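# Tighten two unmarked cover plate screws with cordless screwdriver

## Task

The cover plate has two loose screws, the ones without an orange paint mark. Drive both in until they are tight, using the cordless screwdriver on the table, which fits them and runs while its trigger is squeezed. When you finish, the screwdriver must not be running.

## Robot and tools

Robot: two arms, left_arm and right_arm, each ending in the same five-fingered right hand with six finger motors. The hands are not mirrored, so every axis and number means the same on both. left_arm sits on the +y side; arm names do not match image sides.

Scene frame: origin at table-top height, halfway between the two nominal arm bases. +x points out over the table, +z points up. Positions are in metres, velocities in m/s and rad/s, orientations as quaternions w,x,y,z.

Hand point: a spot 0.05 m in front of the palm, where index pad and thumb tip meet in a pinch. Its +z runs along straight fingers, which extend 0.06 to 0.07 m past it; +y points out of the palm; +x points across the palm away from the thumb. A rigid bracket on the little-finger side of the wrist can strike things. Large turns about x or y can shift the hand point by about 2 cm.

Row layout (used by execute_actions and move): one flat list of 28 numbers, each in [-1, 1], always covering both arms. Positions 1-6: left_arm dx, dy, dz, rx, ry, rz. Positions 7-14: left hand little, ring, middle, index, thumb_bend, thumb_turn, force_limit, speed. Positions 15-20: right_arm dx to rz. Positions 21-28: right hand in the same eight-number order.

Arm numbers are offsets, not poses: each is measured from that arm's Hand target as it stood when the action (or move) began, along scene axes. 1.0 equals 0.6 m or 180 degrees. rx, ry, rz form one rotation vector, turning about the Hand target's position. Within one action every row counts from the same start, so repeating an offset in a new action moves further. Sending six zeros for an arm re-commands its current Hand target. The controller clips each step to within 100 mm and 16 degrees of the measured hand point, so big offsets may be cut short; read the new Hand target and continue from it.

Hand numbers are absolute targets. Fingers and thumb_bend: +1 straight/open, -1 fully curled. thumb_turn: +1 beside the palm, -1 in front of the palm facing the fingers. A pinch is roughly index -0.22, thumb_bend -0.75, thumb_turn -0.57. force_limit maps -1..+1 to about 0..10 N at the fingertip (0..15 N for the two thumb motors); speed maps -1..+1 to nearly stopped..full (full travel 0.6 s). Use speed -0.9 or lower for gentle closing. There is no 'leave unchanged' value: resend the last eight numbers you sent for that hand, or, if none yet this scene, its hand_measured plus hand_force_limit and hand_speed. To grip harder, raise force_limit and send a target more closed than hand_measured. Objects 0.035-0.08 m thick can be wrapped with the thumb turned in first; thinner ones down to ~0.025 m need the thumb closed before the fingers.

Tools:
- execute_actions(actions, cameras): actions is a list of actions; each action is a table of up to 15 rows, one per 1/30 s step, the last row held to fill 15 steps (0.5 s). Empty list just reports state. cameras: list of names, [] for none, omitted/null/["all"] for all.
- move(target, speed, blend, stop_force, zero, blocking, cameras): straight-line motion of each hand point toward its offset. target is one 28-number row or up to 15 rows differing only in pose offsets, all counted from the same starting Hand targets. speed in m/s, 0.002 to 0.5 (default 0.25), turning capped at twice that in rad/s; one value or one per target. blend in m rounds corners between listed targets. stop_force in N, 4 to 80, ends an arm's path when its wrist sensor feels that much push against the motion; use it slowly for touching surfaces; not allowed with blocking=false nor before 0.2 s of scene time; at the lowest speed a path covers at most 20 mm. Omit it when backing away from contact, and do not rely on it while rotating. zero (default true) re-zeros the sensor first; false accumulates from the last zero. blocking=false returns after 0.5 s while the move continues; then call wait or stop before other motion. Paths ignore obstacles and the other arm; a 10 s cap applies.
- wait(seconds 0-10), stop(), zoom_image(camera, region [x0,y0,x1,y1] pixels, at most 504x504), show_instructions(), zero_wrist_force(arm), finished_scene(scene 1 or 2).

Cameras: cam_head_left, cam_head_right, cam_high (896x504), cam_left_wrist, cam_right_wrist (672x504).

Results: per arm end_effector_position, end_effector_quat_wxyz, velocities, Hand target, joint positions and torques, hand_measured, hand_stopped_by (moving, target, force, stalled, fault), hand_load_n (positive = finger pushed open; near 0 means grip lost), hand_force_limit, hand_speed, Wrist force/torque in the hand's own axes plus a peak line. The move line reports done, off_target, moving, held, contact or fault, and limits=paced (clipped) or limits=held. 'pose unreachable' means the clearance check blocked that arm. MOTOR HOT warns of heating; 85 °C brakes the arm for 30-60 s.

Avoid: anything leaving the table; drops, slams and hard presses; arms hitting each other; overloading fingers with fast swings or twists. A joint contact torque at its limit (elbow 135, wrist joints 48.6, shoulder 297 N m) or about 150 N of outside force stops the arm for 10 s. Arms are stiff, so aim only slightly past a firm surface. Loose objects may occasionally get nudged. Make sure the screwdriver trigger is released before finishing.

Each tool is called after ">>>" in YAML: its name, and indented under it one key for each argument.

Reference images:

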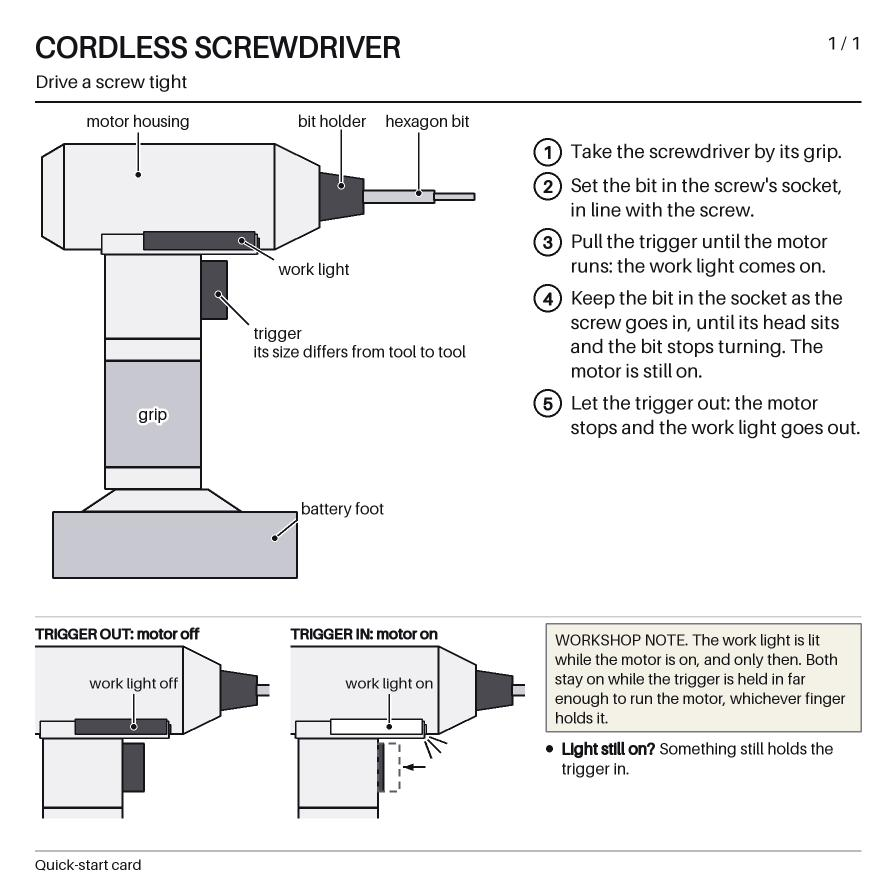

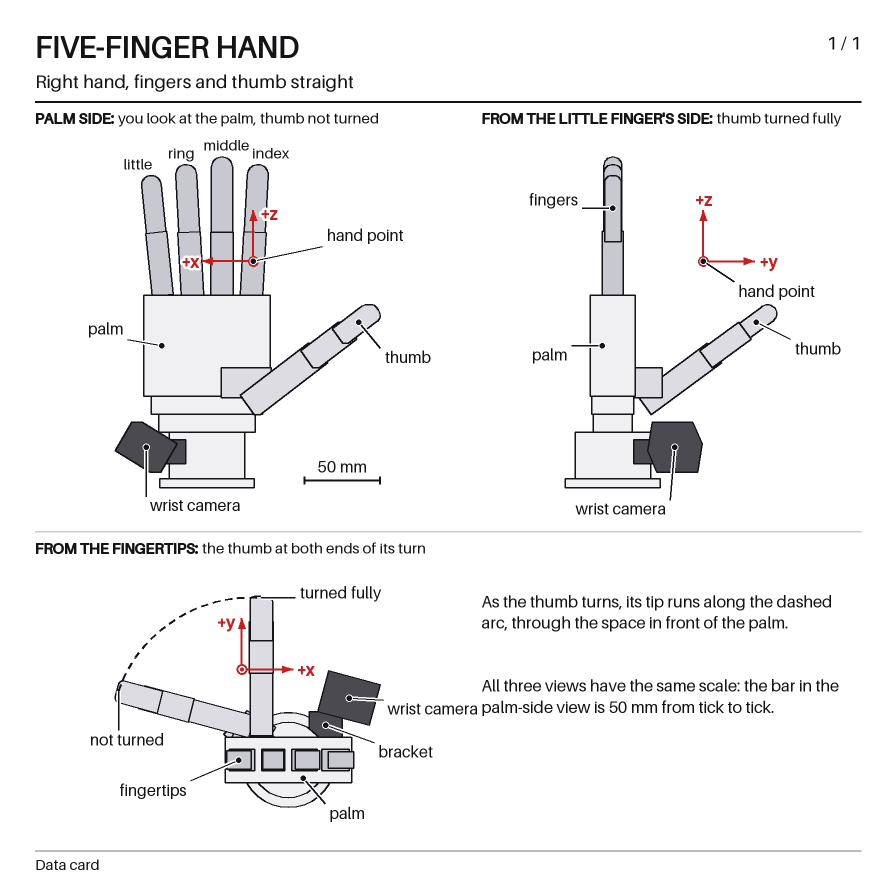

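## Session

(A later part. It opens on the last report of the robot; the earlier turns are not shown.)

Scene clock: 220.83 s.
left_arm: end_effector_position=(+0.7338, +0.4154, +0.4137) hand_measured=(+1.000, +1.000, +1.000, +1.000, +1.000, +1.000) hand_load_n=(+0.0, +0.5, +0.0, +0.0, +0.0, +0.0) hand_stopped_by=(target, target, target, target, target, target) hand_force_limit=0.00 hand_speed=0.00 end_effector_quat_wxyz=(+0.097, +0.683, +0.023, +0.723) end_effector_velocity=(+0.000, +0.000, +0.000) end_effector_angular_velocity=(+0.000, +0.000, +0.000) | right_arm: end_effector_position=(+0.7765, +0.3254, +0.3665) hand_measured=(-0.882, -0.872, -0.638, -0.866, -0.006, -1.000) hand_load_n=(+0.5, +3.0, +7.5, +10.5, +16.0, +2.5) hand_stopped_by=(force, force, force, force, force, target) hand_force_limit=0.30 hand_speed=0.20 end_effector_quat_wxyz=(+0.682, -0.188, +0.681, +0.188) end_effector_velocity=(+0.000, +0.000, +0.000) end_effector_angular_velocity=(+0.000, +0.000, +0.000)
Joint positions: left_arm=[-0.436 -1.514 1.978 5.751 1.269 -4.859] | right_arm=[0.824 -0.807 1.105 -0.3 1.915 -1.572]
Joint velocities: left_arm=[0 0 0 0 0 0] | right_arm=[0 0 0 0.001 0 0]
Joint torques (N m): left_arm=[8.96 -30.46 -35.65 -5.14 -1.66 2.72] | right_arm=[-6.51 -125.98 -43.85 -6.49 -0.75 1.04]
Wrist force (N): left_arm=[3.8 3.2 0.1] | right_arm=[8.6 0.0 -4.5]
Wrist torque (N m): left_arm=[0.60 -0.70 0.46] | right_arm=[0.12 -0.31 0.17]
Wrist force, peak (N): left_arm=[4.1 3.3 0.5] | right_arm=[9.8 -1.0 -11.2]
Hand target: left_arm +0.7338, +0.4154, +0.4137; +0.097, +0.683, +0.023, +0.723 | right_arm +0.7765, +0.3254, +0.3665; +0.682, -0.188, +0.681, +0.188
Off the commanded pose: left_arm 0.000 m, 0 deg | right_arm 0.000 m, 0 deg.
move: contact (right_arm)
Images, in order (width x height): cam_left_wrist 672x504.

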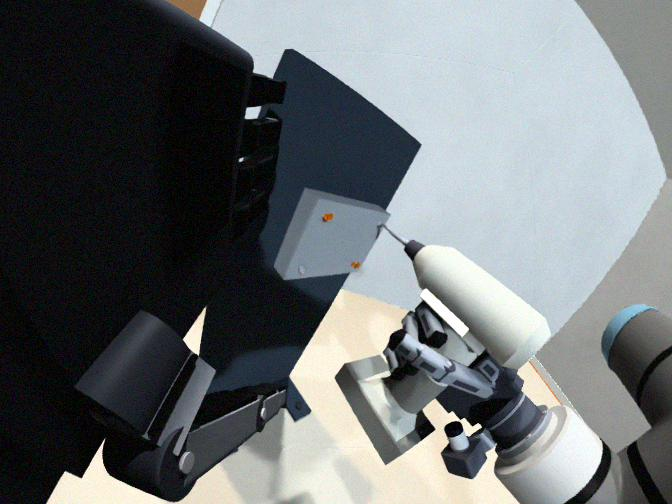

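>>> move:
  target: [0,0,0,0,0,0,1,1,1,1,1,1,0,0.0,0.0057,0.0034,-0.0007,0,0,0,-0.98,-0.98,-0.98,-0.9,-0.98,-1,0.3,0.2]
  speed: 0.003
  stop_force: 8
  cameras: ["cam_left_wrist"]

>>> zoom_image:
  camera: "cam_left_wrist"
  region: [370, 212, 410, 252]

Scene clock: 221.80 s.
left_arm: end_effector_position=(+0.7338, +0.4154, +0.4137) hand_measured=(+1.000, +1.000, +1.000, +1.000, +1.000, +1.000) hand_load_n=(+0.0, +0.0, +0.0, +0.0, +0.5, -0.5) hand_stopped_by=(target, target, target, target, target, target) hand_force_limit=0.00 hand_speed=0.00 end_effector_quat_wxyz=(+0.097, +0.683, +0.023, +0.723) end_effector_velocity=(+0.000, +0.001, +0.000) end_effector_angular_velocity=(+0.000, +0.000, +0.001) | right_arm: end_effector_position=(+0.7767, +0.3255, +0.3665) hand_measured=(-0.882, -0.872, -0.638, -0.866, -0.006, -1.000) hand_load_n=(+0.5, +3.0, +7.5, +10.5, +16.5, +2.0) hand_stopped_by=(force, force, force, force, force, target) hand_force_limit=0.30 hand_speed=0.20 end_effector_quat_wxyz=(+0.682, -0.188, +0.681, +0.188) end_effector_velocity=(+0.000, +0.000, -0.001) end_effector_angular_velocity=(-0.002, +0.002, +0.000)
Joint positions: left_arm=[-0.436 -1.514 1.978 5.751 1.269 -4.859] | right_arm=[0.824 -0.807 1.105 -0.3 1.915 -1.572]
Joint velocities: left_arm=[0.001 0 0 0 0 0] | right_arm=[0 0 0 0.002 0 0]
Joint torques (N m): left_arm=[7.24 -29.47 -35.52 -5.13 -1.08 2.79] | right_arm=[-4.55 -125.19 -43.99 -6.84 1.2 0.93]
Wrist force (N): left_arm=[3.5 2.8 0.3] | right_arm=[8.6 -0.4 -6.6]
Wrist torque (N m): left_arm=[0.53 -0.67 0.43] | right_arm=[0.19 -0.37 0.16]
Wrist force, peak (N): left_arm=[4.0 3.1 0.6] | right_arm=[10.0 -1.3 -15.3]
Hand target: left_arm +0.7338, +0.4154, +0.4137; +0.097, +0.683, +0.023, +0.723 | right_arm +0.7766, +0.3255, +0.3665; +0.682, -0.188, +0.681, +0.188
Off the commanded pose: left_arm 0.000 m, 0 deg | right_arm 0.004 m, 0 deg.
move: contact (right_arm)
Images, in order (width x height): cam_left_wrist 672x504.

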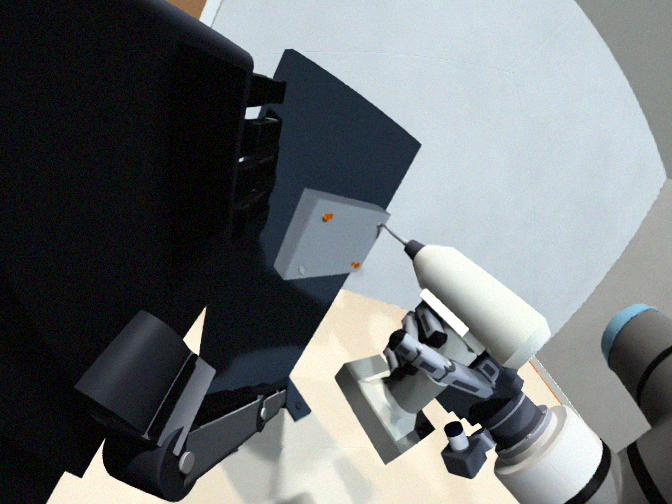

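Scaled by 12.600 from the camera's 672x504 image, which has a finer 960x720 frame.

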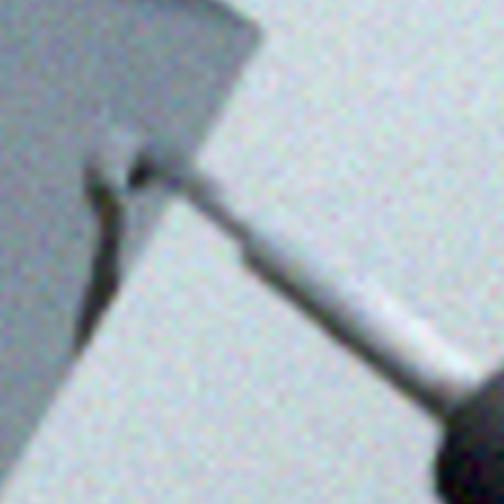

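>>> move:
  target:
    - [0,0,0,0,0,0,1,1,1,1,1,1,0,0.0,0.0006,0.0003,-0.0009,0,0,0,-0.98,-0.98,-0.98,-0.9,-0.98,-1,0.3,0.2]
    - [0,0,0,0,0,0,1,1,1,1,1,1,0,0.0,0.0001,0.0011,-0.0009,0,0,0,-0.98,-0.98,-0.98,-0.9,-0.98,-1,0.3,0.2]
    - [0,0,0,0,0,0,1,1,1,1,1,1,0,0.0,0.0001,0.0011,0.0008,0,0,0,-0.98,-0.98,-0.98,-0.9,-0.98,-1,0.3,0.2]
    - [0,0,0,0,0,0,1,1,1,1,1,1,0,0.0,0.0006,0.0003,0.0008,0,0,0,-0.98,-0.98,-0.98,-0.9,-0.98,-1,0.3,0.2]
  speed: 0.002
  cameras: []

>>> move:
  target: [0,0,0,0,0,0,1,1,1,1,1,1,0,0.0,0.0057,0.0034,-0.0007,0,0,0,-0.98,-0.98,-0.98,-0.9,-0.98,-1,0.3,0.2]
  speed: 0.002
  stop_force: 7
  cameras: ["cam_left_wrist"]

>>> zoom_image:
  camera: "cam_left_wrist"
  region: [370, 212, 410, 252]

Scene clock: 223.83 s.
left_arm: end_effector_position=(+0.7338, +0.4154, +0.4137) hand_measured=(+1.000, +1.000, +1.000, +1.000, +1.000, +1.000) hand_load_n=(+0.0, +0.0, +0.0, +0.0, +0.0, +0.0) hand_stopped_by=(target, target, target, target, target, target) hand_force_limit=0.00 hand_speed=0.00 end_effector_quat_wxyz=(+0.097, +0.683, +0.023, +0.723) end_effector_velocity=(+0.000, +0.001, +0.000) end_effector_angular_velocity=(-0.001, +0.000, +0.001) | right_arm: end_effector_position=(+0.7769, +0.3257, +0.3670) hand_measured=(-0.882, -0.872, -0.638, -0.866, -0.006, -1.000) hand_load_n=(+1.0, +3.0, +6.5, +9.5, +17.0, +1.5) hand_stopped_by=(force, force, force, force, force, target) hand_force_limit=0.30 hand_speed=0.20 end_effector_quat_wxyz=(+0.682, -0.188, +0.681, +0.188) end_effector_velocity=(+0.000, +0.000, +0.000) end_effector_angular_velocity=(+0.001, +0.000, +0.000)
Joint positions: left_arm=[-0.436 -1.514 1.978 5.751 1.269 -4.859] | right_arm=[0.823 -0.806 1.103 -0.299 1.915 -1.572]
Joint velocities: left_arm=[0.001 0 0 -0.001 0 0] | right_arm=[0 0 0 0 0 0]
Joint torques (N m): left_arm=[6.08 -31.35 -34.54 -5.12 -1.24 2.19] | right_arm=[-17.7 -121.7 -43.59 -6.83 -1.31 0.84]
Wrist force (N): left_arm=[3.8 3.0 0.5] | right_arm=[8.5 -0.6 -7.7]
Wrist torque (N m): left_arm=[0.54 -0.72 0.45] | right_arm=[0.30 -0.45 0.18]
Wrist force, peak (N): left_arm=[4.2 3.1 0.4] | right_arm=[11.6 -1.5 -23.9]
Hand target: left_arm +0.7338, +0.4154, +0.4137; +0.097, +0.683, +0.023, +0.723 | right_arm +0.7770, +0.3256, +0.3670; +0.682, -0.188, +0.681, +0.188
Off the commanded pose: left_arm 0.000 m, 0 deg | right_arm 0.000 m, 0 deg.
move: done
No camera images: "cameras" was empty.

Scene clock: 224.67 s.
left_arm: end_effector_position=(+0.7338, +0.4154, +0.4137) hand_measured=(+1.000, +1.000, +1.000, +1.000, +1.000, +1.000) hand_load_n=(+0.0, +0.0, +0.0, +0.0, +0.0, +0.0) hand_stopped_by=(target, target, target, target, target, target) hand_force_limit=0.00 hand_speed=0.00 end_effector_quat_wxyz=(+0.097, +0.683, +0.023, +0.723) end_effector_velocity=(+0.000, +0.000, -0.001) end_effector_angular_velocity=(+0.000, +0.001, +0.001) | right_arm: end_effector_position=(+0.7771, +0.3257, +0.3670) hand_measured=(-0.882, -0.872, -0.638, -0.866, -0.006, -1.000) hand_load_n=(+1.5, +3.0, +6.5, +9.5, +17.0, +1.5) hand_stopped_by=(force, force, force, force, force, target) hand_force_limit=0.30 hand_speed=0.20 end_effector_quat_wxyz=(+0.682, -0.188, +0.681, +0.188) end_effector_velocity=(+0.000, +0.000, -0.001) end_effector_angular_velocity=(-0.001, +0.001, +0.000)
Joint positions: left_arm=[-0.436 -1.514 1.978 5.751 1.269 -4.859] | right_arm=[0.823 -0.806 1.103 -0.299 1.915 -1.572]
Joint velocities: left_arm=[0 0.001 0 0 0 0] | right_arm=[0 0.001 0 0.001 0 0]
Joint torques (N m): left_arm=[8.65 -29.73 -34.38 -5.4 -1.05 2.29] | right_arm=[-8.49 -124.04 -45.71 -6.74 0.61 1]
Wrist force (N): left_arm=[3.9 3.2 0.3] | right_arm=[8.7 -1.1 -12.1]
Wrist torque (N m): left_arm=[0.59 -0.73 0.46] | right_arm=[0.53 -0.49 0.20]
Wrist force, peak (N): left_arm=[4.3 2.7 0.4] | right_arm=[9.0 -1.7 -17.2]
Hand target: left_arm +0.7338, +0.4154, +0.4137; +0.097, +0.683, +0.023, +0.723 | right_arm +0.7771, +0.3257, +0.3670; +0.682, -0.188, +0.681, +0.188
Off the commanded pose: left_arm 0.000 m, 0 deg | right_arm 0.004 m, 0 deg.
move: contact (right_arm)
Images, in order (width x height): cam_left_wrist 672x504.

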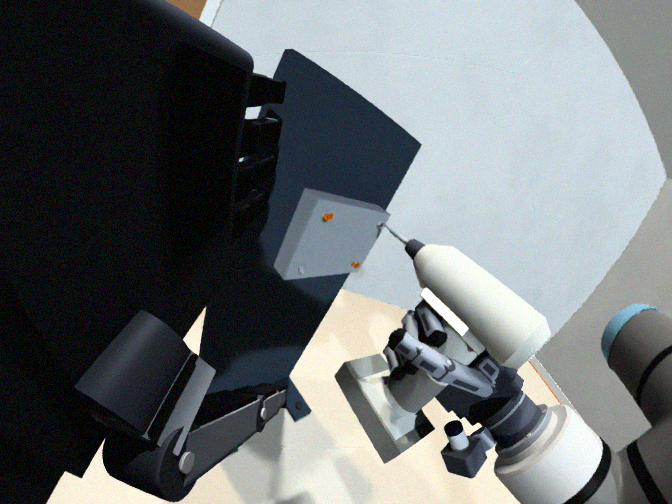

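Scaled by 12.600 from the camera's 672x504 image, which has a finer 960x720 frame.

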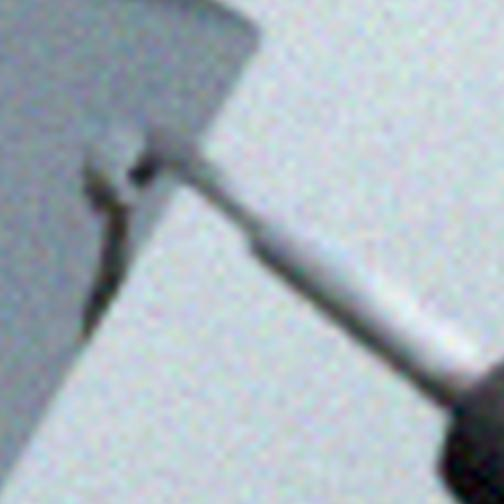

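>>> move:
  target:
    - [0,0,0,0,0,0,1,1,1,1,1,1,0,0.0,-0.0010,-0.0006,0.0001,0,0,0,-0.98,-0.98,-0.98,-0.9,-0.98,-1,0.3,0.2]
    - [0,0,0,0,0,0,1,1,1,1,1,1,0,0.0,0.0001,-0.0025,-0.0019,0,0,0,-0.98,-0.98,-0.98,-0.9,-0.98,-1,0.3,0.2]
  speed: 0.004
  cameras: []

>>> move:
  target: [0,0,0,0,0,0,1,1,1,1,1,1,0,0.0,0.0057,0.0034,-0.0007,0,0,0,-0.98,-0.98,-0.98,-0.9,-0.98,-1,0.3,0.2]
  speed: 0.003
  stop_force: 9
  cameras: ["cam_left_wrist"]

>>> zoom_image:
  camera: "cam_left_wrist"
  region: [370, 212, 410, 252]

Scene clock: 226.07 s.
left_arm: end_effector_position=(+0.7338, +0.4154, +0.4137) hand_measured=(+1.000, +1.000, +1.000, +1.000, +1.000, +1.000) hand_load_n=(+0.0, -0.5, +0.0, +0.0, +0.0, +0.0) hand_stopped_by=(target, target, target, target, target, target) hand_force_limit=0.00 hand_speed=0.00 end_effector_quat_wxyz=(+0.097, +0.683, +0.023, +0.723) end_effector_velocity=(+0.000, +0.000, +0.000) end_effector_angular_velocity=(+0.000, +0.000, +0.001) | right_arm: end_effector_position=(+0.7771, +0.3242, +0.3659) hand_measured=(-0.882, -0.872, -0.638, -0.866, -0.006, -1.000) hand_load_n=(+0.5, +3.0, +7.0, +10.5, +16.5, +2.0) hand_stopped_by=(force, force, force, force, force, target) hand_force_limit=0.30 hand_speed=0.20 end_effector_quat_wxyz=(+0.682, -0.188, +0.681, +0.188) end_effector_velocity=(+0.000, +0.000, +0.001) end_effector_angular_velocity=(+0.001, -0.001, +0.000)
Joint positions: left_arm=[-0.436 -1.514 1.978 5.751 1.269 -4.859] | right_arm=[0.822 -0.808 1.108 -0.303 1.914 -1.572]
Joint velocities: left_arm=[0 0 0 0 0 0] | right_arm=[0 -0.001 0 -0.001 0 0]
Joint torques (N m): left_arm=[5.77 -28.72 -34.07 -4.75 -1.36 2.31] | right_arm=[-12.9 -124.83 -45.48 -5.85 -1.17 1.12]
Wrist force (N): left_arm=[4.0 2.9 0.4] | right_arm=[8.1 0.1 -0.5]
Wrist torque (N m): left_arm=[0.55 -0.75 0.46] | right_arm=[-0.13 -0.25 0.12]
Wrist force, peak (N): left_arm=[4.0 3.3 0.4] | right_arm=[8.9 -0.9 -11.9]
Hand target: left_arm +0.7338, +0.4154, +0.4137; +0.097, +0.683, +0.023, +0.723 | right_arm +0.7771, +0.3242, +0.3659; +0.682, -0.188, +0.681, +0.188
Off the commanded pose: left_arm 0.000 m, 0 deg | right_arm 0.000 m, 0 deg.
move: done
No camera images: "cameras" was empty.

Scene clock: 227.17 s.
left_arm: end_effector_position=(+0.7338, +0.4154, +0.4137) hand_measured=(+1.000, +1.000, +1.000, +1.000, +1.000, +1.000) hand_load_n=(+0.0, +0.0, +0.0, +0.0, +0.0, +0.0) hand_stopped_by=(target, target, target, target, target, target) hand_force_limit=0.00 hand_speed=0.00 end_effector_quat_wxyz=(+0.097, +0.683, +0.023, +0.723) end_effector_velocity=(+0.000, +0.001, +0.000) end_effector_angular_velocity=(-0.001, +0.000, +0.001) | right_arm: end_effector_position=(+0.7775, +0.3244, +0.3659) hand_measured=(-0.882, -0.872, -0.638, -0.866, -0.006, -1.000) hand_load_n=(+1.0, +3.0, +6.5, +10.5, +16.5, +2.0) hand_stopped_by=(force, force, force, force, force, target) hand_force_limit=0.30 hand_speed=0.20 end_effector_quat_wxyz=(+0.682, -0.188, +0.681, +0.188) end_effector_velocity=(+0.000, +0.000, +0.002) end_effector_angular_velocity=(+0.001, -0.001, +0.000)
Joint positions: left_arm=[-0.436 -1.514 1.978 5.751 1.269 -4.859] | right_arm=[0.822 -0.807 1.107 -0.302 1.914 -1.572]
Joint velocities: left_arm=[0.001 0 0 0 0 -0.001] | right_arm=[0 -0.001 0 0 0 0]
Joint torques (N m): left_arm=[6.62 -27.63 -33.19 -5.74 -1.25 2.46] | right_arm=[-6.48 -125.5 -46.66 -7.04 0.82 1.11]
Wrist force (N): left_arm=[3.8 2.9 -0.3] | right_arm=[9.7 -0.2 -9.0]
Wrist torque (N m): left_arm=[0.58 -0.69 0.45] | right_arm=[0.32 -0.29 0.21]
Wrist force, peak (N): left_arm=[4.3 3.1 0.3] | right_arm=[11.7 -1.4 -16.7]
Hand target: left_arm +0.7338, +0.4154, +0.4137; +0.097, +0.683, +0.023, +0.723 | right_arm +0.7775, +0.3244, +0.3659; +0.682, -0.188, +0.681, +0.189
Off the commanded pose: left_arm 0.000 m, 0 deg | right_arm 0.004 m, 0 deg.
move: contact (right_arm)
Images, in order (width x height): cam_left_wrist 672x504.

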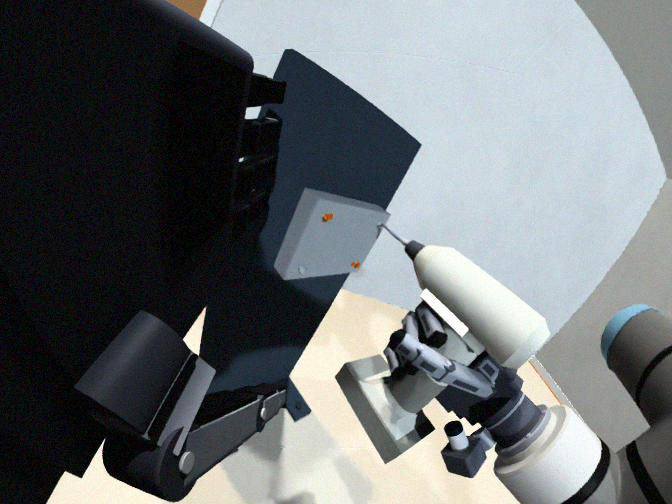

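Scaled by 12.600 from the camera's 672x504 image, which has a finer 960x720 frame.

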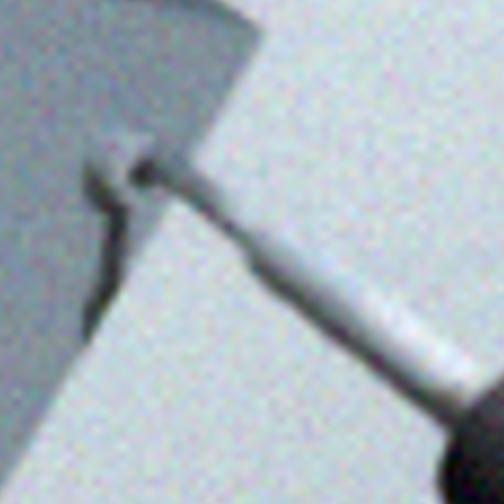

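>>> move:
  target:
    - [0,0,0,0,0,0,1,1,1,1,1,1,0,0.0,0.0004,0.0003,-0.0007,0,0,0,-0.98,-0.98,-0.98,-0.9,-0.98,-1,0.3,0.2]
    - [0,0,0,0,0,0,1,1,1,1,1,1,0,0.0,0.0008,-0.0003,-0.0007,0,0,0,-0.98,-0.98,-0.98,-0.9,-0.98,-1,0.3,0.2]
    - [0,0,0,0,0,0,1,1,1,1,1,1,0,0.0,0.0008,-0.0003,-0.0014,0,0,0,-0.98,-0.98,-0.98,-0.9,-0.98,-1,0.3,0.2]
    - [0,0,0,0,0,0,1,1,1,1,1,1,0,0.0,0.0002,0.0007,-0.0014,0,0,0,-0.98,-0.98,-0.98,-0.9,-0.98,-1,0.3,0.2]
    - [0,0,0,0,0,0,1,1,1,1,1,1,0,0.0,0.0002,0.0007,-0.0007,0,0,0,-0.98,-0.98,-0.98,-0.9,-0.98,-1,0.3,0.2]
    - [0,0,0,0,0,0,1,1,1,1,1,1,0,0.0,0.0004,0.0003,-0.0009,0,0,0,-0.98,-0.98,-0.98,-0.9,-0.98,-1,0.3,0.2]
  speed: 0.002
  cameras: []

>>> move:
  target: [0,0,0,0,0,0,1,1,1,1,1,1,0,0.0,0.0057,0.0034,-0.0007,0,0,0,-0.98,-0.98,-0.98,-0.9,-0.98,-1,0.3,0.2]
  speed: 0.003
  stop_force: 9
  cameras: ["cam_left_wrist"]

>>> zoom_image:
  camera: "cam_left_wrist"
  region: [370, 212, 410, 252]

Scene clock: 229.17 s.
left_arm: end_effector_position=(+0.7338, +0.4154, +0.4137) hand_measured=(+1.000, +1.000, +1.000, +1.000, +1.000, +1.000) hand_load_n=(+0.0, +0.0, +0.0, +0.0, +0.0, +0.0) hand_stopped_by=(target, target, target, target, target, target) hand_force_limit=0.00 hand_speed=0.00 end_effector_quat_wxyz=(+0.097, +0.683, +0.023, +0.723) end_effector_velocity=(+0.000, +0.000, +0.000) end_effector_angular_velocity=(+0.002, +0.000, +0.000) | right_arm: end_effector_position=(+0.7776, +0.3247, +0.3654) hand_measured=(-0.882, -0.872, -0.638, -0.866, -0.006, -1.000) hand_load_n=(+0.0, +2.0, +6.5, +11.5, +16.0, +4.0) hand_stopped_by=(force, force, force, force, force, target) hand_force_limit=0.30 hand_speed=0.20 end_effector_quat_wxyz=(+0.682, -0.188, +0.681, +0.189) end_effector_velocity=(+0.000, +0.000, +0.001) end_effector_angular_velocity=(+0.001, -0.001, +0.000)
Joint positions: left_arm=[-0.436 -1.514 1.978 5.751 1.269 -4.859] | right_arm=[0.822 -0.806 1.107 -0.303 1.914 -1.572]
Joint velocities: left_arm=[0 0 0 0 0 0.002] | right_arm=[0 -0.001 0 -0.001 0 0]
Joint torques (N m): left_arm=[6.88 -27.94 -33.04 -5.3 -1.86 2.91] | right_arm=[-16.25 -129.58 -50.41 -8.02 -1.29 0.96]
Wrist force (N): left_arm=[3.8 2.9 0.6] | right_arm=[12.4 -1.0 -7.6]
Wrist torque (N m): left_arm=[0.53 -0.72 0.45] | right_arm=[0.35 -0.14 0.36]
Wrist force, peak (N): left_arm=[4.4 2.9 0.1] | right_arm=[15.6 0.1 -22.8]
Hand target: left_arm +0.7338, +0.4154, +0.4137; +0.097, +0.683, +0.023, +0.723 | right_arm +0.7777, +0.3246, +0.3654; +0.682, -0.188, +0.681, +0.189
Off the commanded pose: left_arm 0.000 m, 0 deg | right_arm 0.000 m, 0 deg.
move: done
No camera images: "cameras" was empty.

Scene clock: 230.30 s.
left_arm: end_effector_position=(+0.7338, +0.4154, +0.4137) hand_measured=(+1.000, +1.000, +1.000, +1.000, +1.000, +1.000) hand_load_n=(+0.0, +0.0, +0.0, +0.0, +0.0, +0.0) hand_stopped_by=(target, target, target, target, target, target) hand_force_limit=0.00 hand_speed=0.00 end_effector_quat_wxyz=(+0.097, +0.683, +0.023, +0.723) end_effector_velocity=(+0.000, +0.000, +0.001) end_effector_angular_velocity=(+0.000, -0.001, +0.000) | right_arm: end_effector_position=(+0.7780, +0.3248, +0.3654) hand_measured=(-0.882, -0.872, -0.638, -0.866, -0.006, -1.000) hand_load_n=(+0.0, +2.0, +5.5, +11.0, +17.0, +3.5) hand_stopped_by=(force, force, force, force, force, target) hand_force_limit=0.30 hand_speed=0.20 end_effector_quat_wxyz=(+0.682, -0.188, +0.681, +0.189) end_effector_velocity=(+0.000, +0.000, +0.002) end_effector_angular_velocity=(+0.002, -0.002, +0.000)
Joint positions: left_arm=[-0.436 -1.514 1.978 5.751 1.269 -4.859] | right_arm=[0.822 -0.806 1.106 -0.302 1.914 -1.572]
Joint velocities: left_arm=[0 -0.001 0 -0.001 0 0.001] | right_arm=[0 -0.002 0 -0.001 0 0]
Joint torques (N m): left_arm=[8.32 -28.68 -33.43 -5.34 -1.06 2.63] | right_arm=[-8.57 -121.59 -57.13 -8.3 2.1 0.81]
Wrist force (N): left_arm=[4.3 2.9 0.1] | right_arm=[14.5 -0.2 -16.5]
Wrist torque (N m): left_arm=[0.56 -0.77 0.48] | right_arm=[0.46 0.00 0.21]
Wrist force, peak (N): left_arm=[4.3 2.9 0.1] | right_arm=[17.1 0.1 -27.0]
Hand target: left_arm +0.7338, +0.4154, +0.4137; +0.097, +0.683, +0.023, +0.723 | right_arm +0.7780, +0.3248, +0.3653; +0.682, -0.188, +0.681, +0.189
Off the commanded pose: left_arm 0.000 m, 0 deg | right_arm 0.004 m, 0 deg.
move: contact (right_arm)
Images, in order (width x height): cam_left_wrist 672x504.

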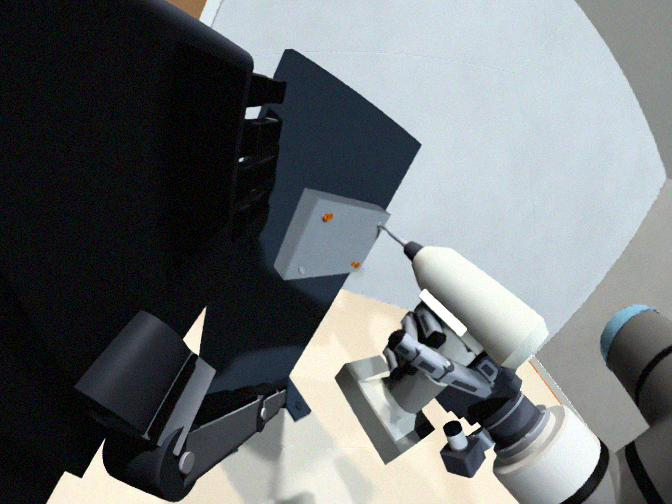

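Scaled by 12.600 from the camera's 672x504 image, which has a finer 960x720 frame.

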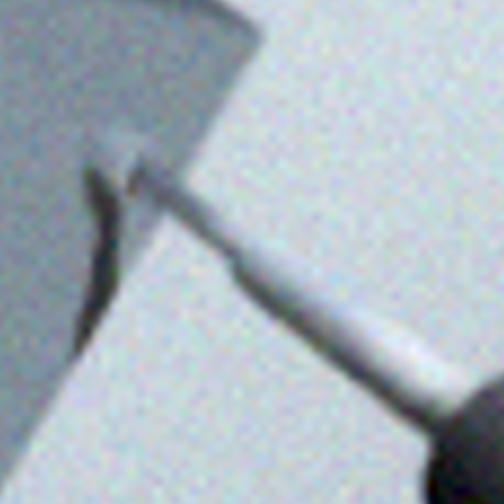

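>>> move:
  target: [0,0,0,0,0,0,1,1,1,1,1,1,0,0.0,0.0057,0.0034,-0.0003,0,0,0,-0.98,-0.98,-0.98,-0.9,-0.98,-1,0.3,0.2]
  speed: 0.002
  stop_force: 6
  cameras: ["cam_left_wrist"]

>>> zoom_image:
  camera: "cam_left_wrist"
  region: [370, 212, 410, 252]

Scene clock: 231.50 s.
left_arm: end_effector_position=(+0.7338, +0.4154, +0.4137) hand_measured=(+1.000, +1.000, +1.000, +1.000, +1.000, +1.000) hand_load_n=(+0.0, +0.0, +0.0, +0.0, +0.0, +0.0) hand_stopped_by=(target, target, target, target, target, target) hand_force_limit=0.00 hand_speed=0.00 end_effector_quat_wxyz=(+0.097, +0.683, +0.023, +0.723) end_effector_velocity=(+0.000, +0.001, +0.000) end_effector_angular_velocity=(+0.000, +0.000, +0.000) | right_arm: end_effector_position=(+0.7781, +0.3250, +0.3653) hand_measured=(-0.882, -0.872, -0.638, -0.866, -0.006, -1.000) hand_load_n=(+0.0, +1.5, +5.0, +10.5, +17.0, +3.0) hand_stopped_by=(force, force, force, force, force, target) hand_force_limit=0.30 hand_speed=0.20 end_effector_quat_wxyz=(+0.682, -0.188, +0.681, +0.189) end_effector_velocity=(+0.000, +0.000, +0.001) end_effector_angular_velocity=(+0.000, -0.001, +0.000)
Joint positions: left_arm=[-0.436 -1.514 1.978 5.751 1.269 -4.859] | right_arm=[0.822 -0.805 1.105 -0.302 1.914 -1.572]
Joint velocities: left_arm=[0.001 0 0 0 0.001 0] | right_arm=[0 -0.001 0 0 0 0]
Joint torques (N m): left_arm=[9.61 -32.81 -32.73 -4.98 -1.55 2.09] | right_arm=[-11 -119.45 -57.54 -7.78 2.39 0.86]
Wrist force (N): left_arm=[4.0 3.2 0.1] | right_arm=[16.4 2.5 -18.9]
Wrist torque (N m): left_arm=[0.61 -0.74 0.47] | right_arm=[0.87 -0.28 0.53]
Wrist force, peak (N): left_arm=[4.1 3.1 0.6] | right_arm=[17.8 0.2 -30.9]
Hand target: left_arm +0.7338, +0.4154, +0.4137; +0.097, +0.683, +0.023, +0.723 | right_arm +0.7781, +0.3250, +0.3653; +0.682, -0.188, +0.681, +0.189
Off the commanded pose: left_arm 0.000 m, 0 deg | right_arm 0.004 m, 0 deg.
move: contact (right_arm)
Images, in order (width x height): cam_left_wrist 672x504.

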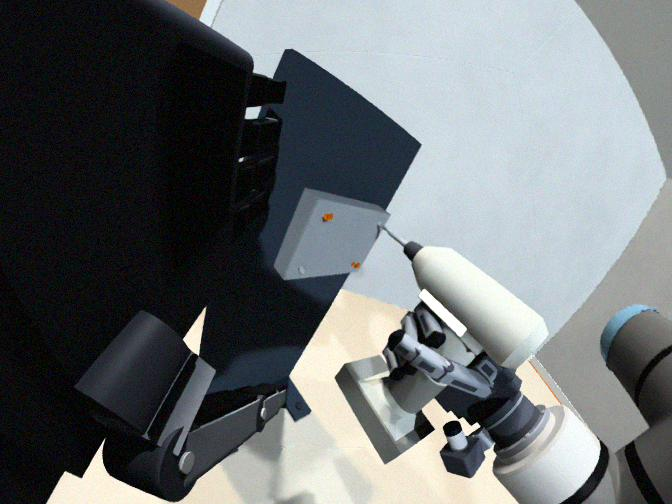

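Scaled by 12.600 from the camera's 672x504 image, which has a finer 960x720 frame.

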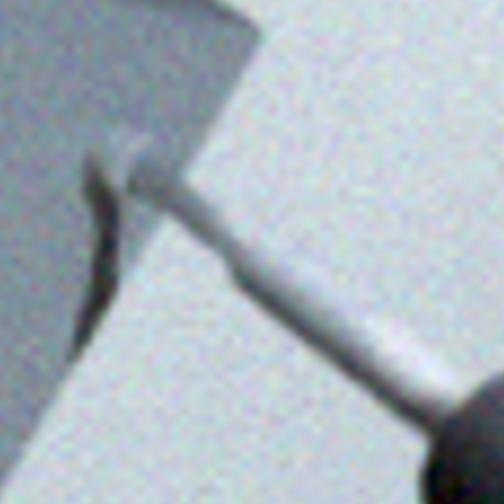

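>>> zoom_image:
  camera: "cam_left_wrist"
  region: [370, 214, 390, 234]

>>> execute_actions:
  actions: []
  cameras: ["cam_right_wrist","cam_high"]

Scaled by 25.200 from the camera's 672x504 image, which has a finer 960x720 frame.

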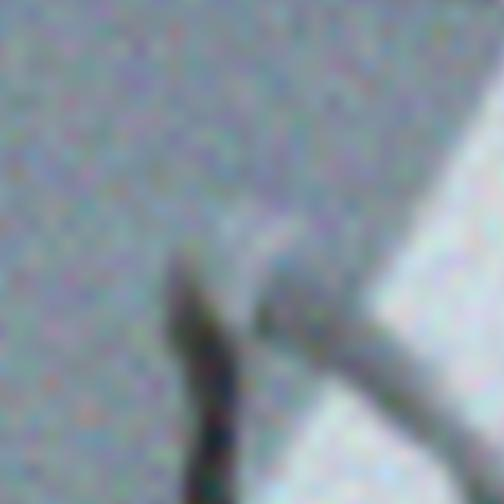

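Scene clock: 231.73 s.
left_arm: end_effector_position=(+0.7338, +0.4154, +0.4137) hand_measured=(+1.000, +1.000, +1.000, +1.000, +1.000, +1.000) hand_load_n=(+0.0, +0.0, +0.0, +0.0, +0.0, +0.0) hand_stopped_by=(target, target, target, target, target, target) hand_force_limit=0.00 hand_speed=0.00 end_effector_quat_wxyz=(+0.097, +0.683, +0.023, +0.723) end_effector_velocity=(+0.000, +0.001, +0.000) end_effector_angular_velocity=(+0.002, +0.000, +0.001) | right_arm: end_effector_position=(+0.7781, +0.3250, +0.3653) hand_measured=(-0.882, -0.872, -0.638, -0.866, -0.006, -1.000) hand_load_n=(+0.0, +1.5, +5.0, +10.0, +17.0, +3.5) hand_stopped_by=(force, force, force, force, force, target) hand_force_limit=0.30 hand_speed=0.20 end_effector_quat_wxyz=(+0.682, -0.188, +0.681, +0.189) end_effector_velocity=(+0.000, +0.000, +0.001) end_effector_angular_velocity=(+0.001, -0.001, +0.000)
Joint positions: left_arm=[-0.436 -1.514 1.978 5.751 1.269 -4.859] | right_arm=[0.822 -0.805 1.105 -0.302 1.914 -1.572]
Joint velocities: left_arm=[0.001 0 0 0 0 0.002] | right_arm=[0 -0.001 0 -0.001 0 0]
Joint torques (N m): left_arm=[8.2 -30.42 -33.94 -5.43 -1.39 2.32] | right_arm=[-9.52 -120.99 -59.55 -7.76 2.21 0.95]
Wrist force (N): left_arm=[4.0 2.9 0.6] | right_arm=[15.2 1.0 -20.0]
Wrist torque (N m): left_arm=[0.52 -0.74 0.46] | right_arm=[0.63 -0.05 0.22]
Wrist force, peak (N): left_arm=[4.0 2.9 0.6] | right_arm=[17.7 0.0 -28.5]
Hand target: left_arm +0.7338, +0.4154, +0.4137; +0.097, +0.683, +0.023, +0.723 | right_arm +0.7781, +0.3250, +0.3653; +0.682, -0.188, +0.681, +0.189
Off the commanded pose: left_arm 0.000 m, 0 deg | right_arm 0.004 m, 0 deg.
Images, in order (width x height): cam_high 896x504, cam_right_wrist 672x504.

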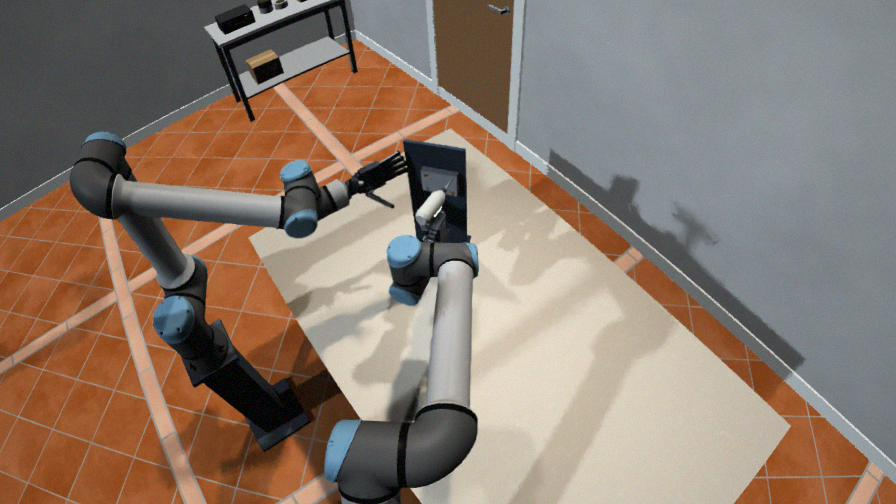

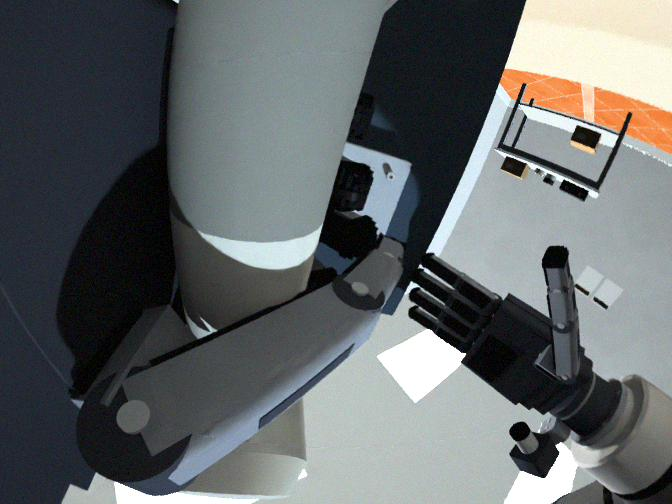

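>>> move:
  target:
    - [0,0,0,0,0,0,1,1,1,1,1,1,0,0.0,-0.0043,-0.0026,0.0005,0,0,0,-0.98,-0.98,-0.98,-0.9,-0.98,-1,0.3,0.2]
    - [0,0,0,0,0,0,1,1,1,1,1,1,0,0.0,-0.0041,-0.0029,0.0018,0,0,0,-0.98,-0.98,-0.98,-0.9,-0.98,-1,0.3,0.2]
  speed: 0.006
  cameras: []

>>> move:
  target: [0,0,0,0,0,0,1,1,1,1,1,1,0,0.0,0.0057,0.0034,-0.0007,0,0,0,-0.98,-0.98,-0.98,-0.9,-0.98,-1,0.3,0.2]
  speed: 0.002
  stop_force: 4
  cameras: ["cam_left_wrist"]

>>> zoom_image:
  camera: "cam_left_wrist"
  region: [370, 212, 410, 252]

Scene clock: 233.03 s.
left_arm: end_effector_position=(+0.7338, +0.4154, +0.4137) hand_measured=(+1.000, +1.000, +1.000, +1.000, +1.000, +1.000) hand_load_n=(+0.0, +0.0, +0.0, +0.0, +0.0, +0.0) hand_stopped_by=(target, target, target, target, target, target) hand_force_limit=0.00 hand_speed=0.00 end_effector_quat_wxyz=(+0.097, +0.683, +0.023, +0.723) end_effector_velocity=(+0.000, +0.000, +0.000) end_effector_angular_velocity=(+0.000, +0.000, +0.001) | right_arm: end_effector_position=(+0.7755, +0.3233, +0.3664) hand_measured=(-0.882, -0.872, -0.638, -0.866, -0.006, -1.000) hand_load_n=(+0.5, +3.0, +5.5, +11.5, +16.0, +2.5) hand_stopped_by=(force, force, force, force, force, target) hand_force_limit=0.30 hand_speed=0.20 end_effector_quat_wxyz=(+0.682, -0.188, +0.681, +0.189) end_effector_velocity=(+0.000, +0.000, -0.001) end_effector_angular_velocity=(-0.001, +0.001, +0.000)
Joint positions: left_arm=[-0.436 -1.514 1.978 5.751 1.269 -4.859] | right_arm=[0.823 -0.811 1.113 -0.304 1.915 -1.572]
Joint velocities: left_arm=[0.001 0 0 0 0 0] | right_arm=[0 0.001 0 0.001 0 0]
Joint torques (N m): left_arm=[8.4 -29.2 -33.57 -4.83 -1.17 2.31] | right_arm=[-12.67 -118.35 -53.74 -1.43 -0.96 0.59]
Wrist force (N): left_arm=[3.9 2.8 0.1] | right_arm=[7.2 0.1 -0.3]
Wrist torque (N m): left_arm=[0.54 -0.71 0.45] | right_arm=[-0.14 -0.12 0.07]
Wrist force, peak (N): left_arm=[4.2 3.1 0.3] | right_arm=[17.8 0.2 -28.8]
Hand target: left_arm +0.7338, +0.4154, +0.4137; +0.097, +0.683, +0.023, +0.723 | right_arm +0.7757, +0.3232, +0.3664; +0.682, -0.188, +0.681, +0.189
Off the commanded pose: left_arm 0.000 m, 0 deg | right_arm 0.000 m, 0 deg.
move: done
No camera images: "cameras" was empty.

Scene clock: 234.57 s.
left_arm: end_effector_position=(+0.7338, +0.4154, +0.4137) hand_measured=(+1.000, +1.000, +1.000, +1.000, +1.000, +1.000) hand_load_n=(+0.0, +0.0, +0.0, +0.0, +0.0, +0.0) hand_stopped_by=(target, target, target, target, target, target) hand_force_limit=0.00 hand_speed=0.00 end_effector_quat_wxyz=(+0.097, +0.683, +0.023, +0.723) end_effector_velocity=(+0.000, -0.001, +0.000) end_effector_angular_velocity=(+0.002, +0.001, -0.001) | right_arm: end_effector_position=(+0.7772, +0.3242, +0.3661) hand_measured=(-0.882, -0.872, -0.638, -0.866, -0.006, -1.000) hand_load_n=(+0.5, +3.0, +5.5, +11.5, +16.0, +3.0) hand_stopped_by=(force, force, force, force, force, target) hand_force_limit=0.30 hand_speed=0.20 end_effector_quat_wxyz=(+0.682, -0.188, +0.681, +0.189) end_effector_velocity=(+0.000, +0.000, -0.001) end_effector_angular_velocity=(+0.000, +0.000, +0.000)
Joint positions: left_arm=[-0.436 -1.514 1.978 5.751 1.269 -4.859] | right_arm=[0.822 -0.808 1.108 -0.302 1.914 -1.572]
Joint velocities: left_arm=[-0.001 0 0 0.001 0 0.002] | right_arm=[0 0.001 0 0 0 0]
Joint torques (N m): left_arm=[5.42 -30.48 -32.69 -4.98 -1.32 3.11] | right_arm=[-10.95 -126.04 -44.18 -7.28 0.09 0.37]
Wrist force (N): left_arm=[4.0 3.0 0.5] | right_arm=[8.4 -0.5 -7.4]
Wrist torque (N m): left_arm=[0.54 -0.75 0.47] | right_arm=[0.19 -0.17 0.13]
Wrist force, peak (N): left_arm=[4.6 2.9 0.4] | right_arm=[8.9 -0.7 -8.5]
Hand target: left_arm +0.7338, +0.4154, +0.4137; +0.097, +0.683, +0.023, +0.723 | right_arm +0.7772, +0.3242, +0.3662; +0.682, -0.188, +0.681, +0.189
Off the commanded pose: left_arm 0.000 m, 0 deg | right_arm 0.002 m, 0 deg.
move: contact (right_arm)
Images, in order (width x height): cam_left_wrist 672x504.

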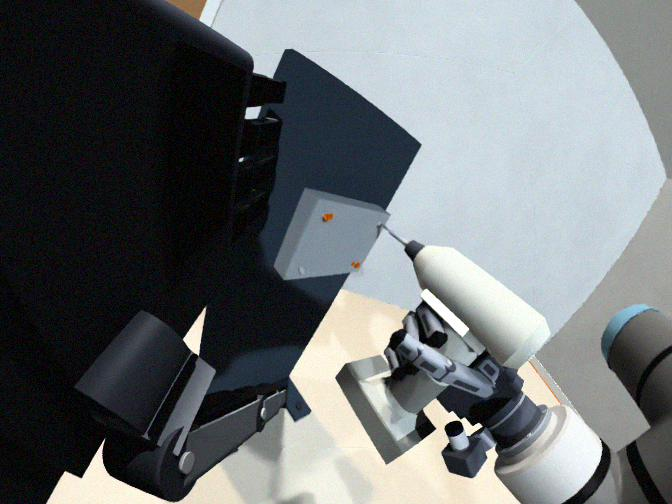

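Scaled by 12.600 from the camera's 672x504 image, which has a finer 960x720 frame.

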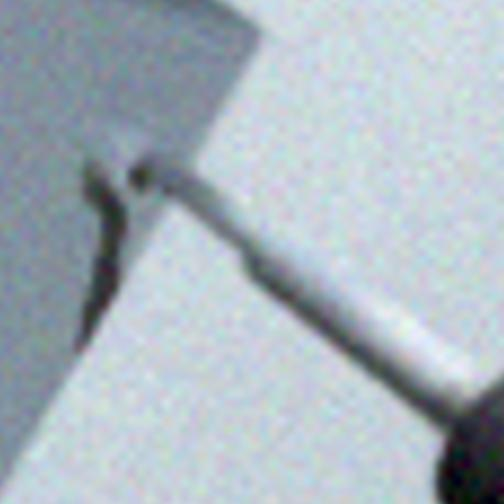

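>>> move:
  target:
    - [0,0,0,0,0,0,1,1,1,1,1,1,0,0.0,0.0006,-0.0007,0,0,0,0,-0.98,-0.98,-0.98,-0.9,-0.98,-1,0.3,0.2]
    - [0,0,0,0,0,0,1,1,1,1,1,1,0,0.0,0.0006,-0.0007,-0.0004,0,0,0,-0.98,-0.98,-0.98,-0.9,-0.98,-1,0.3,0.2]
    - [0,0,0,0,0,0,1,1,1,1,1,1,0,0.0,0.0002,0.0001,-0.0004,0,0,0,-0.98,-0.98,-0.98,-0.9,-0.98,-1,0.3,0.2]
    - [0,0,0,0,0,0,1,1,1,1,1,1,0,0.0,0.0002,0.0001,-0.0008,0,0,0,-0.98,-0.98,-0.98,-0.9,-0.98,-1,0.3,0.2]
    - [0,0,0,0,0,0,1,1,1,1,1,1,0,0.0,0.0006,-0.0007,-0.0008,0,0,0,-0.98,-0.98,-0.98,-0.9,-0.98,-1,0.3,0.2]
    - [0,0,0,0,0,0,1,1,1,1,1,1,0,0.0,0.0004,-0.0003,-0.0004,0,0,0,-0.98,-0.98,-0.98,-0.9,-0.98,-1,0.3,0.2]
  speed: 0.002
  cameras: []

>>> move:
  target: [0,0,0,0,0,0,1,1,1,1,1,1,0,0.0,0.0057,0.0034,-0.0007,0,0,0,-0.98,-0.98,-0.98,-0.9,-0.98,-1,0.3,0.2]
  speed: 0.002
  stop_force: 5
  cameras: ["cam_left_wrist"]

>>> zoom_image:
  camera: "cam_left_wrist"
  region: [370, 212, 410, 252]

Scene clock: 236.43 s.
left_arm: end_effector_position=(+0.7338, +0.4154, +0.4137) hand_measured=(+1.000, +1.000, +1.000, +1.000, +1.000, +1.000) hand_load_n=(+0.0, +0.0, +0.0, +0.0, +0.0, +0.0) hand_stopped_by=(target, target, target, target, target, target) hand_force_limit=0.00 hand_speed=0.00 end_effector_quat_wxyz=(+0.097, +0.683, +0.023, +0.723) end_effector_velocity=(+0.000, +0.000, +0.001) end_effector_angular_velocity=(-0.001, -0.001, +0.000) | right_arm: end_effector_position=(+0.7775, +0.3239, +0.3660) hand_measured=(-0.882, -0.872, -0.638, -0.866, -0.006, -1.000) hand_load_n=(+0.0, +2.5, +5.5, +11.5, +16.5, +3.5) hand_stopped_by=(force, force, force, force, force, target) hand_force_limit=0.30 hand_speed=0.20 end_effector_quat_wxyz=(+0.682, -0.188, +0.681, +0.189) end_effector_velocity=(+0.000, +0.000, +0.002) end_effector_angular_velocity=(+0.002, -0.001, -0.001)
Joint positions: left_arm=[-0.436 -1.514 1.978 5.751 1.269 -4.859] | right_arm=[0.822 -0.808 1.108 -0.303 1.913 -1.572]
Joint velocities: left_arm=[0.001 0 0 -0.001 0 -0.001] | right_arm=[0 -0.001 0 -0.001 0.001 0]
Joint torques (N m): left_arm=[7.75 -28.52 -32.53 -5.23 -1.16 2.33] | right_arm=[9 -115.03 -57.32 -3.84 1.62 0.56]
Wrist force (N): left_arm=[3.8 2.7 -0.1] | right_arm=[11.1 -2.1 -7.2]
Wrist torque (N m): left_arm=[0.53 -0.70 0.44] | right_arm=[0.25 0.10 0.27]
Wrist force, peak (N): left_arm=[4.0 3.5 0.5] | right_arm=[12.6 -1.5 -9.2]
Hand target: left_arm +0.7338, +0.4154, +0.4137; +0.097, +0.683, +0.023, +0.723 | right_arm +0.7774, +0.3240, +0.3660; +0.682, -0.188, +0.681, +0.189
Off the commanded pose: left_arm 0.000 m, 0 deg | right_arm 0.000 m, 0 deg.
move: done
No camera images: "cameras" was empty.

Scene clock: 237.50 s.
left_arm: end_effector_position=(+0.7338, +0.4154, +0.4137) hand_measured=(+1.000, +1.000, +1.000, +1.000, +1.000, +1.000) hand_load_n=(+0.0, +0.0, +0.0, +0.0, +0.0, +0.0) hand_stopped_by=(target, target, target, target, target, target) hand_force_limit=0.00 hand_speed=0.00 end_effector_quat_wxyz=(+0.097, +0.683, +0.023, +0.723) end_effector_velocity=(+0.000, +0.000, +0.000) end_effector_angular_velocity=(+0.001, +0.000, +0.001) | right_arm: end_effector_position=(+0.7776, +0.3240, +0.3659) hand_measured=(-0.882, -0.872, -0.638, -0.866, -0.006, -1.000) hand_load_n=(+0.0, +1.5, +5.5, +12.5, +16.0, +4.0) hand_stopped_by=(force, force, force, force, force, target) hand_force_limit=0.30 hand_speed=0.20 end_effector_quat_wxyz=(+0.682, -0.188, +0.681, +0.189) end_effector_velocity=(+0.000, +0.000, +0.000) end_effector_angular_velocity=(+0.000, +0.000, +0.000)
Joint positions: left_arm=[-0.436 -1.514 1.978 5.751 1.269 -4.859] | right_arm=[0.822 -0.808 1.108 -0.303 1.913 -1.572]
Joint velocities: left_arm=[0 0 0 0 -0.001 0.001] | right_arm=[0 0.001 0 0 0 0]
Joint torques (N m): left_arm=[4.76 -29.35 -32.44 -5.41 -1.23 2.32] | right_arm=[5.4 -130.7 -48.58 -7.88 1.01 0.84]
Wrist force (N): left_arm=[3.4 2.7 0.2] | right_arm=[12.4 -1.2 -3.0]
Wrist torque (N m): left_arm=[0.52 -0.65 0.42] | right_arm=[0.04 0.26 0.31]
Wrist force, peak (N): left_arm=[4.2 3.2 0.4] | right_arm=[13.8 -0.6 -12.4]
Hand target: left_arm +0.7338, +0.4154, +0.4137; +0.097, +0.683, +0.023, +0.723 | right_arm +0.7776, +0.3240, +0.3659; +0.682, -0.188, +0.681, +0.189
Off the commanded pose: left_arm 0.000 m, 0 deg | right_arm 0.004 m, 0 deg.
move: contact (right_arm)
Images, in order (width x height): cam_left_wrist 672x504.

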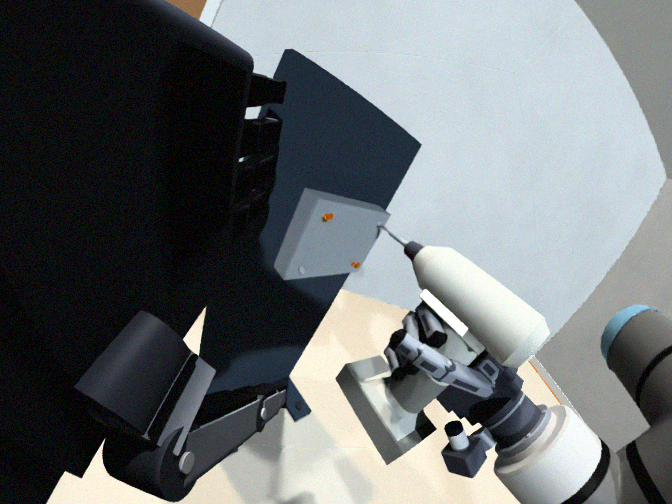

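Scaled by 12.600 from the camera's 672x504 image, which has a finer 960x720 frame.

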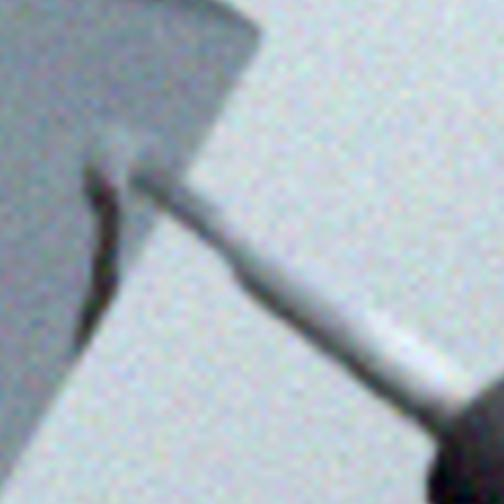

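>>> move:
  target: [0,0,0,0,0,0,1,1,1,1,1,1,0,0.0,0.0057,0.0034,-0.0007,0,0,0,-0.98,-0.98,-0.98,-0.9,-0.98,-1,0.3,0.2]
  speed: 0.002
  stop_force: 7
  cameras: ["cam_left_wrist"]

>>> zoom_image:
  camera: "cam_left_wrist"
  region: [370, 212, 410, 252]

>>> zoom_image:
  camera: "cam_left_wrist"
  region: [370, 214, 390, 234]

Scene clock: 238.80 s.
left_arm: end_effector_position=(+0.7338, +0.4154, +0.4137) hand_measured=(+1.000, +1.000, +1.000, +1.000, +1.000, +1.000) hand_load_n=(+0.0, +0.0, +0.0, +0.0, +0.0, +0.0) hand_stopped_by=(target, target, target, target, target, target) hand_force_limit=0.00 hand_speed=0.00 end_effector_quat_wxyz=(+0.097, +0.683, +0.023, +0.723) end_effector_velocity=(+0.000, +0.001, -0.001) end_effector_angular_velocity=(+0.001, +0.000, +0.000) | right_arm: end_effector_position=(+0.7777, +0.3241, +0.3660) hand_measured=(-0.882, -0.872, -0.638, -0.866, -0.006, -1.000) hand_load_n=(-0.5, +1.5, +5.5, +12.5, +16.0, +4.5) hand_stopped_by=(force, force, force, force, force, target) hand_force_limit=0.30 hand_speed=0.20 end_effector_quat_wxyz=(+0.682, -0.188, +0.681, +0.189) end_effector_velocity=(+0.000, +0.000, +0.001) end_effector_angular_velocity=(+0.002, -0.002, +0.000)
Joint positions: left_arm=[-0.436 -1.514 1.978 5.751 1.269 -4.859] | right_arm=[0.822 -0.807 1.108 -0.303 1.913 -1.572]
Joint velocities: left_arm=[0.001 0.001 0 0 0.001 0.001] | right_arm=[0 0 0 -0.002 0 0]
Joint torques (N m): left_arm=[5.73 -30.97 -32.23 -5.29 -1.29 2.38] | right_arm=[-1.81 -128.98 -53.07 -8.09 1.45 0.72]
Wrist force (N): left_arm=[3.5 3.2 0.2] | right_arm=[13.1 -1.4 -10.8]
Wrist torque (N m): left_arm=[0.59 -0.66 0.44] | right_arm=[0.35 0.12 0.33]
Wrist force, peak (N): left_arm=[4.2 2.9 -0.1] | right_arm=[13.4 -1.3 -12.4]
Hand target: left_arm +0.7338, +0.4154, +0.4137; +0.097, +0.683, +0.023, +0.723 | right_arm +0.7777, +0.3241, +0.3660; +0.682, -0.188, +0.681, +0.189
Off the commanded pose: left_arm 0.000 m, 0 deg | right_arm 0.004 m, 0 deg.
move: contact (right_arm)
Images, in order (width x height): cam_left_wrist 672x504.

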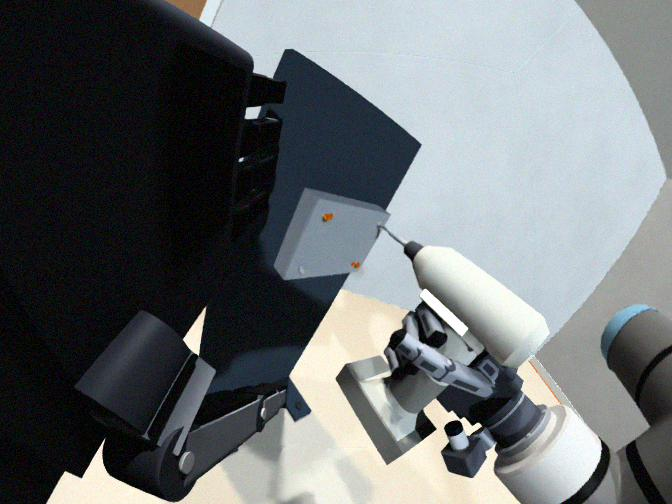

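Scaled by 12.600 from the camera's 672x504 image, which has a finer 960x720 frame.

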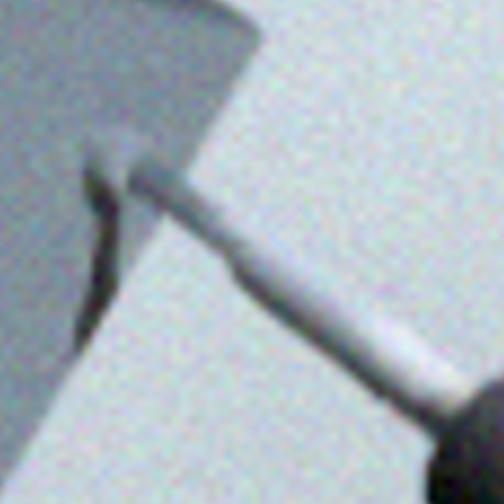

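Scaled by 25.200 from the camera's 672x504 image, which has a finer 960x720 frame.

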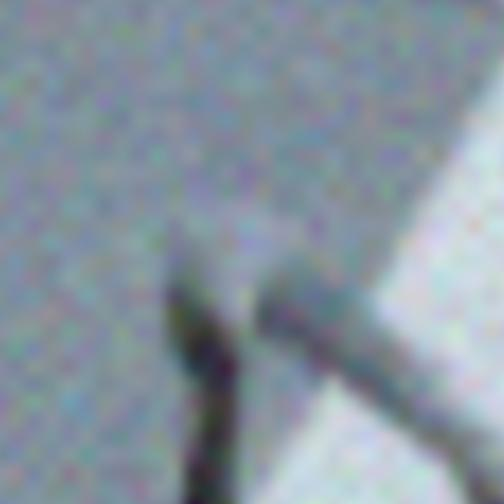

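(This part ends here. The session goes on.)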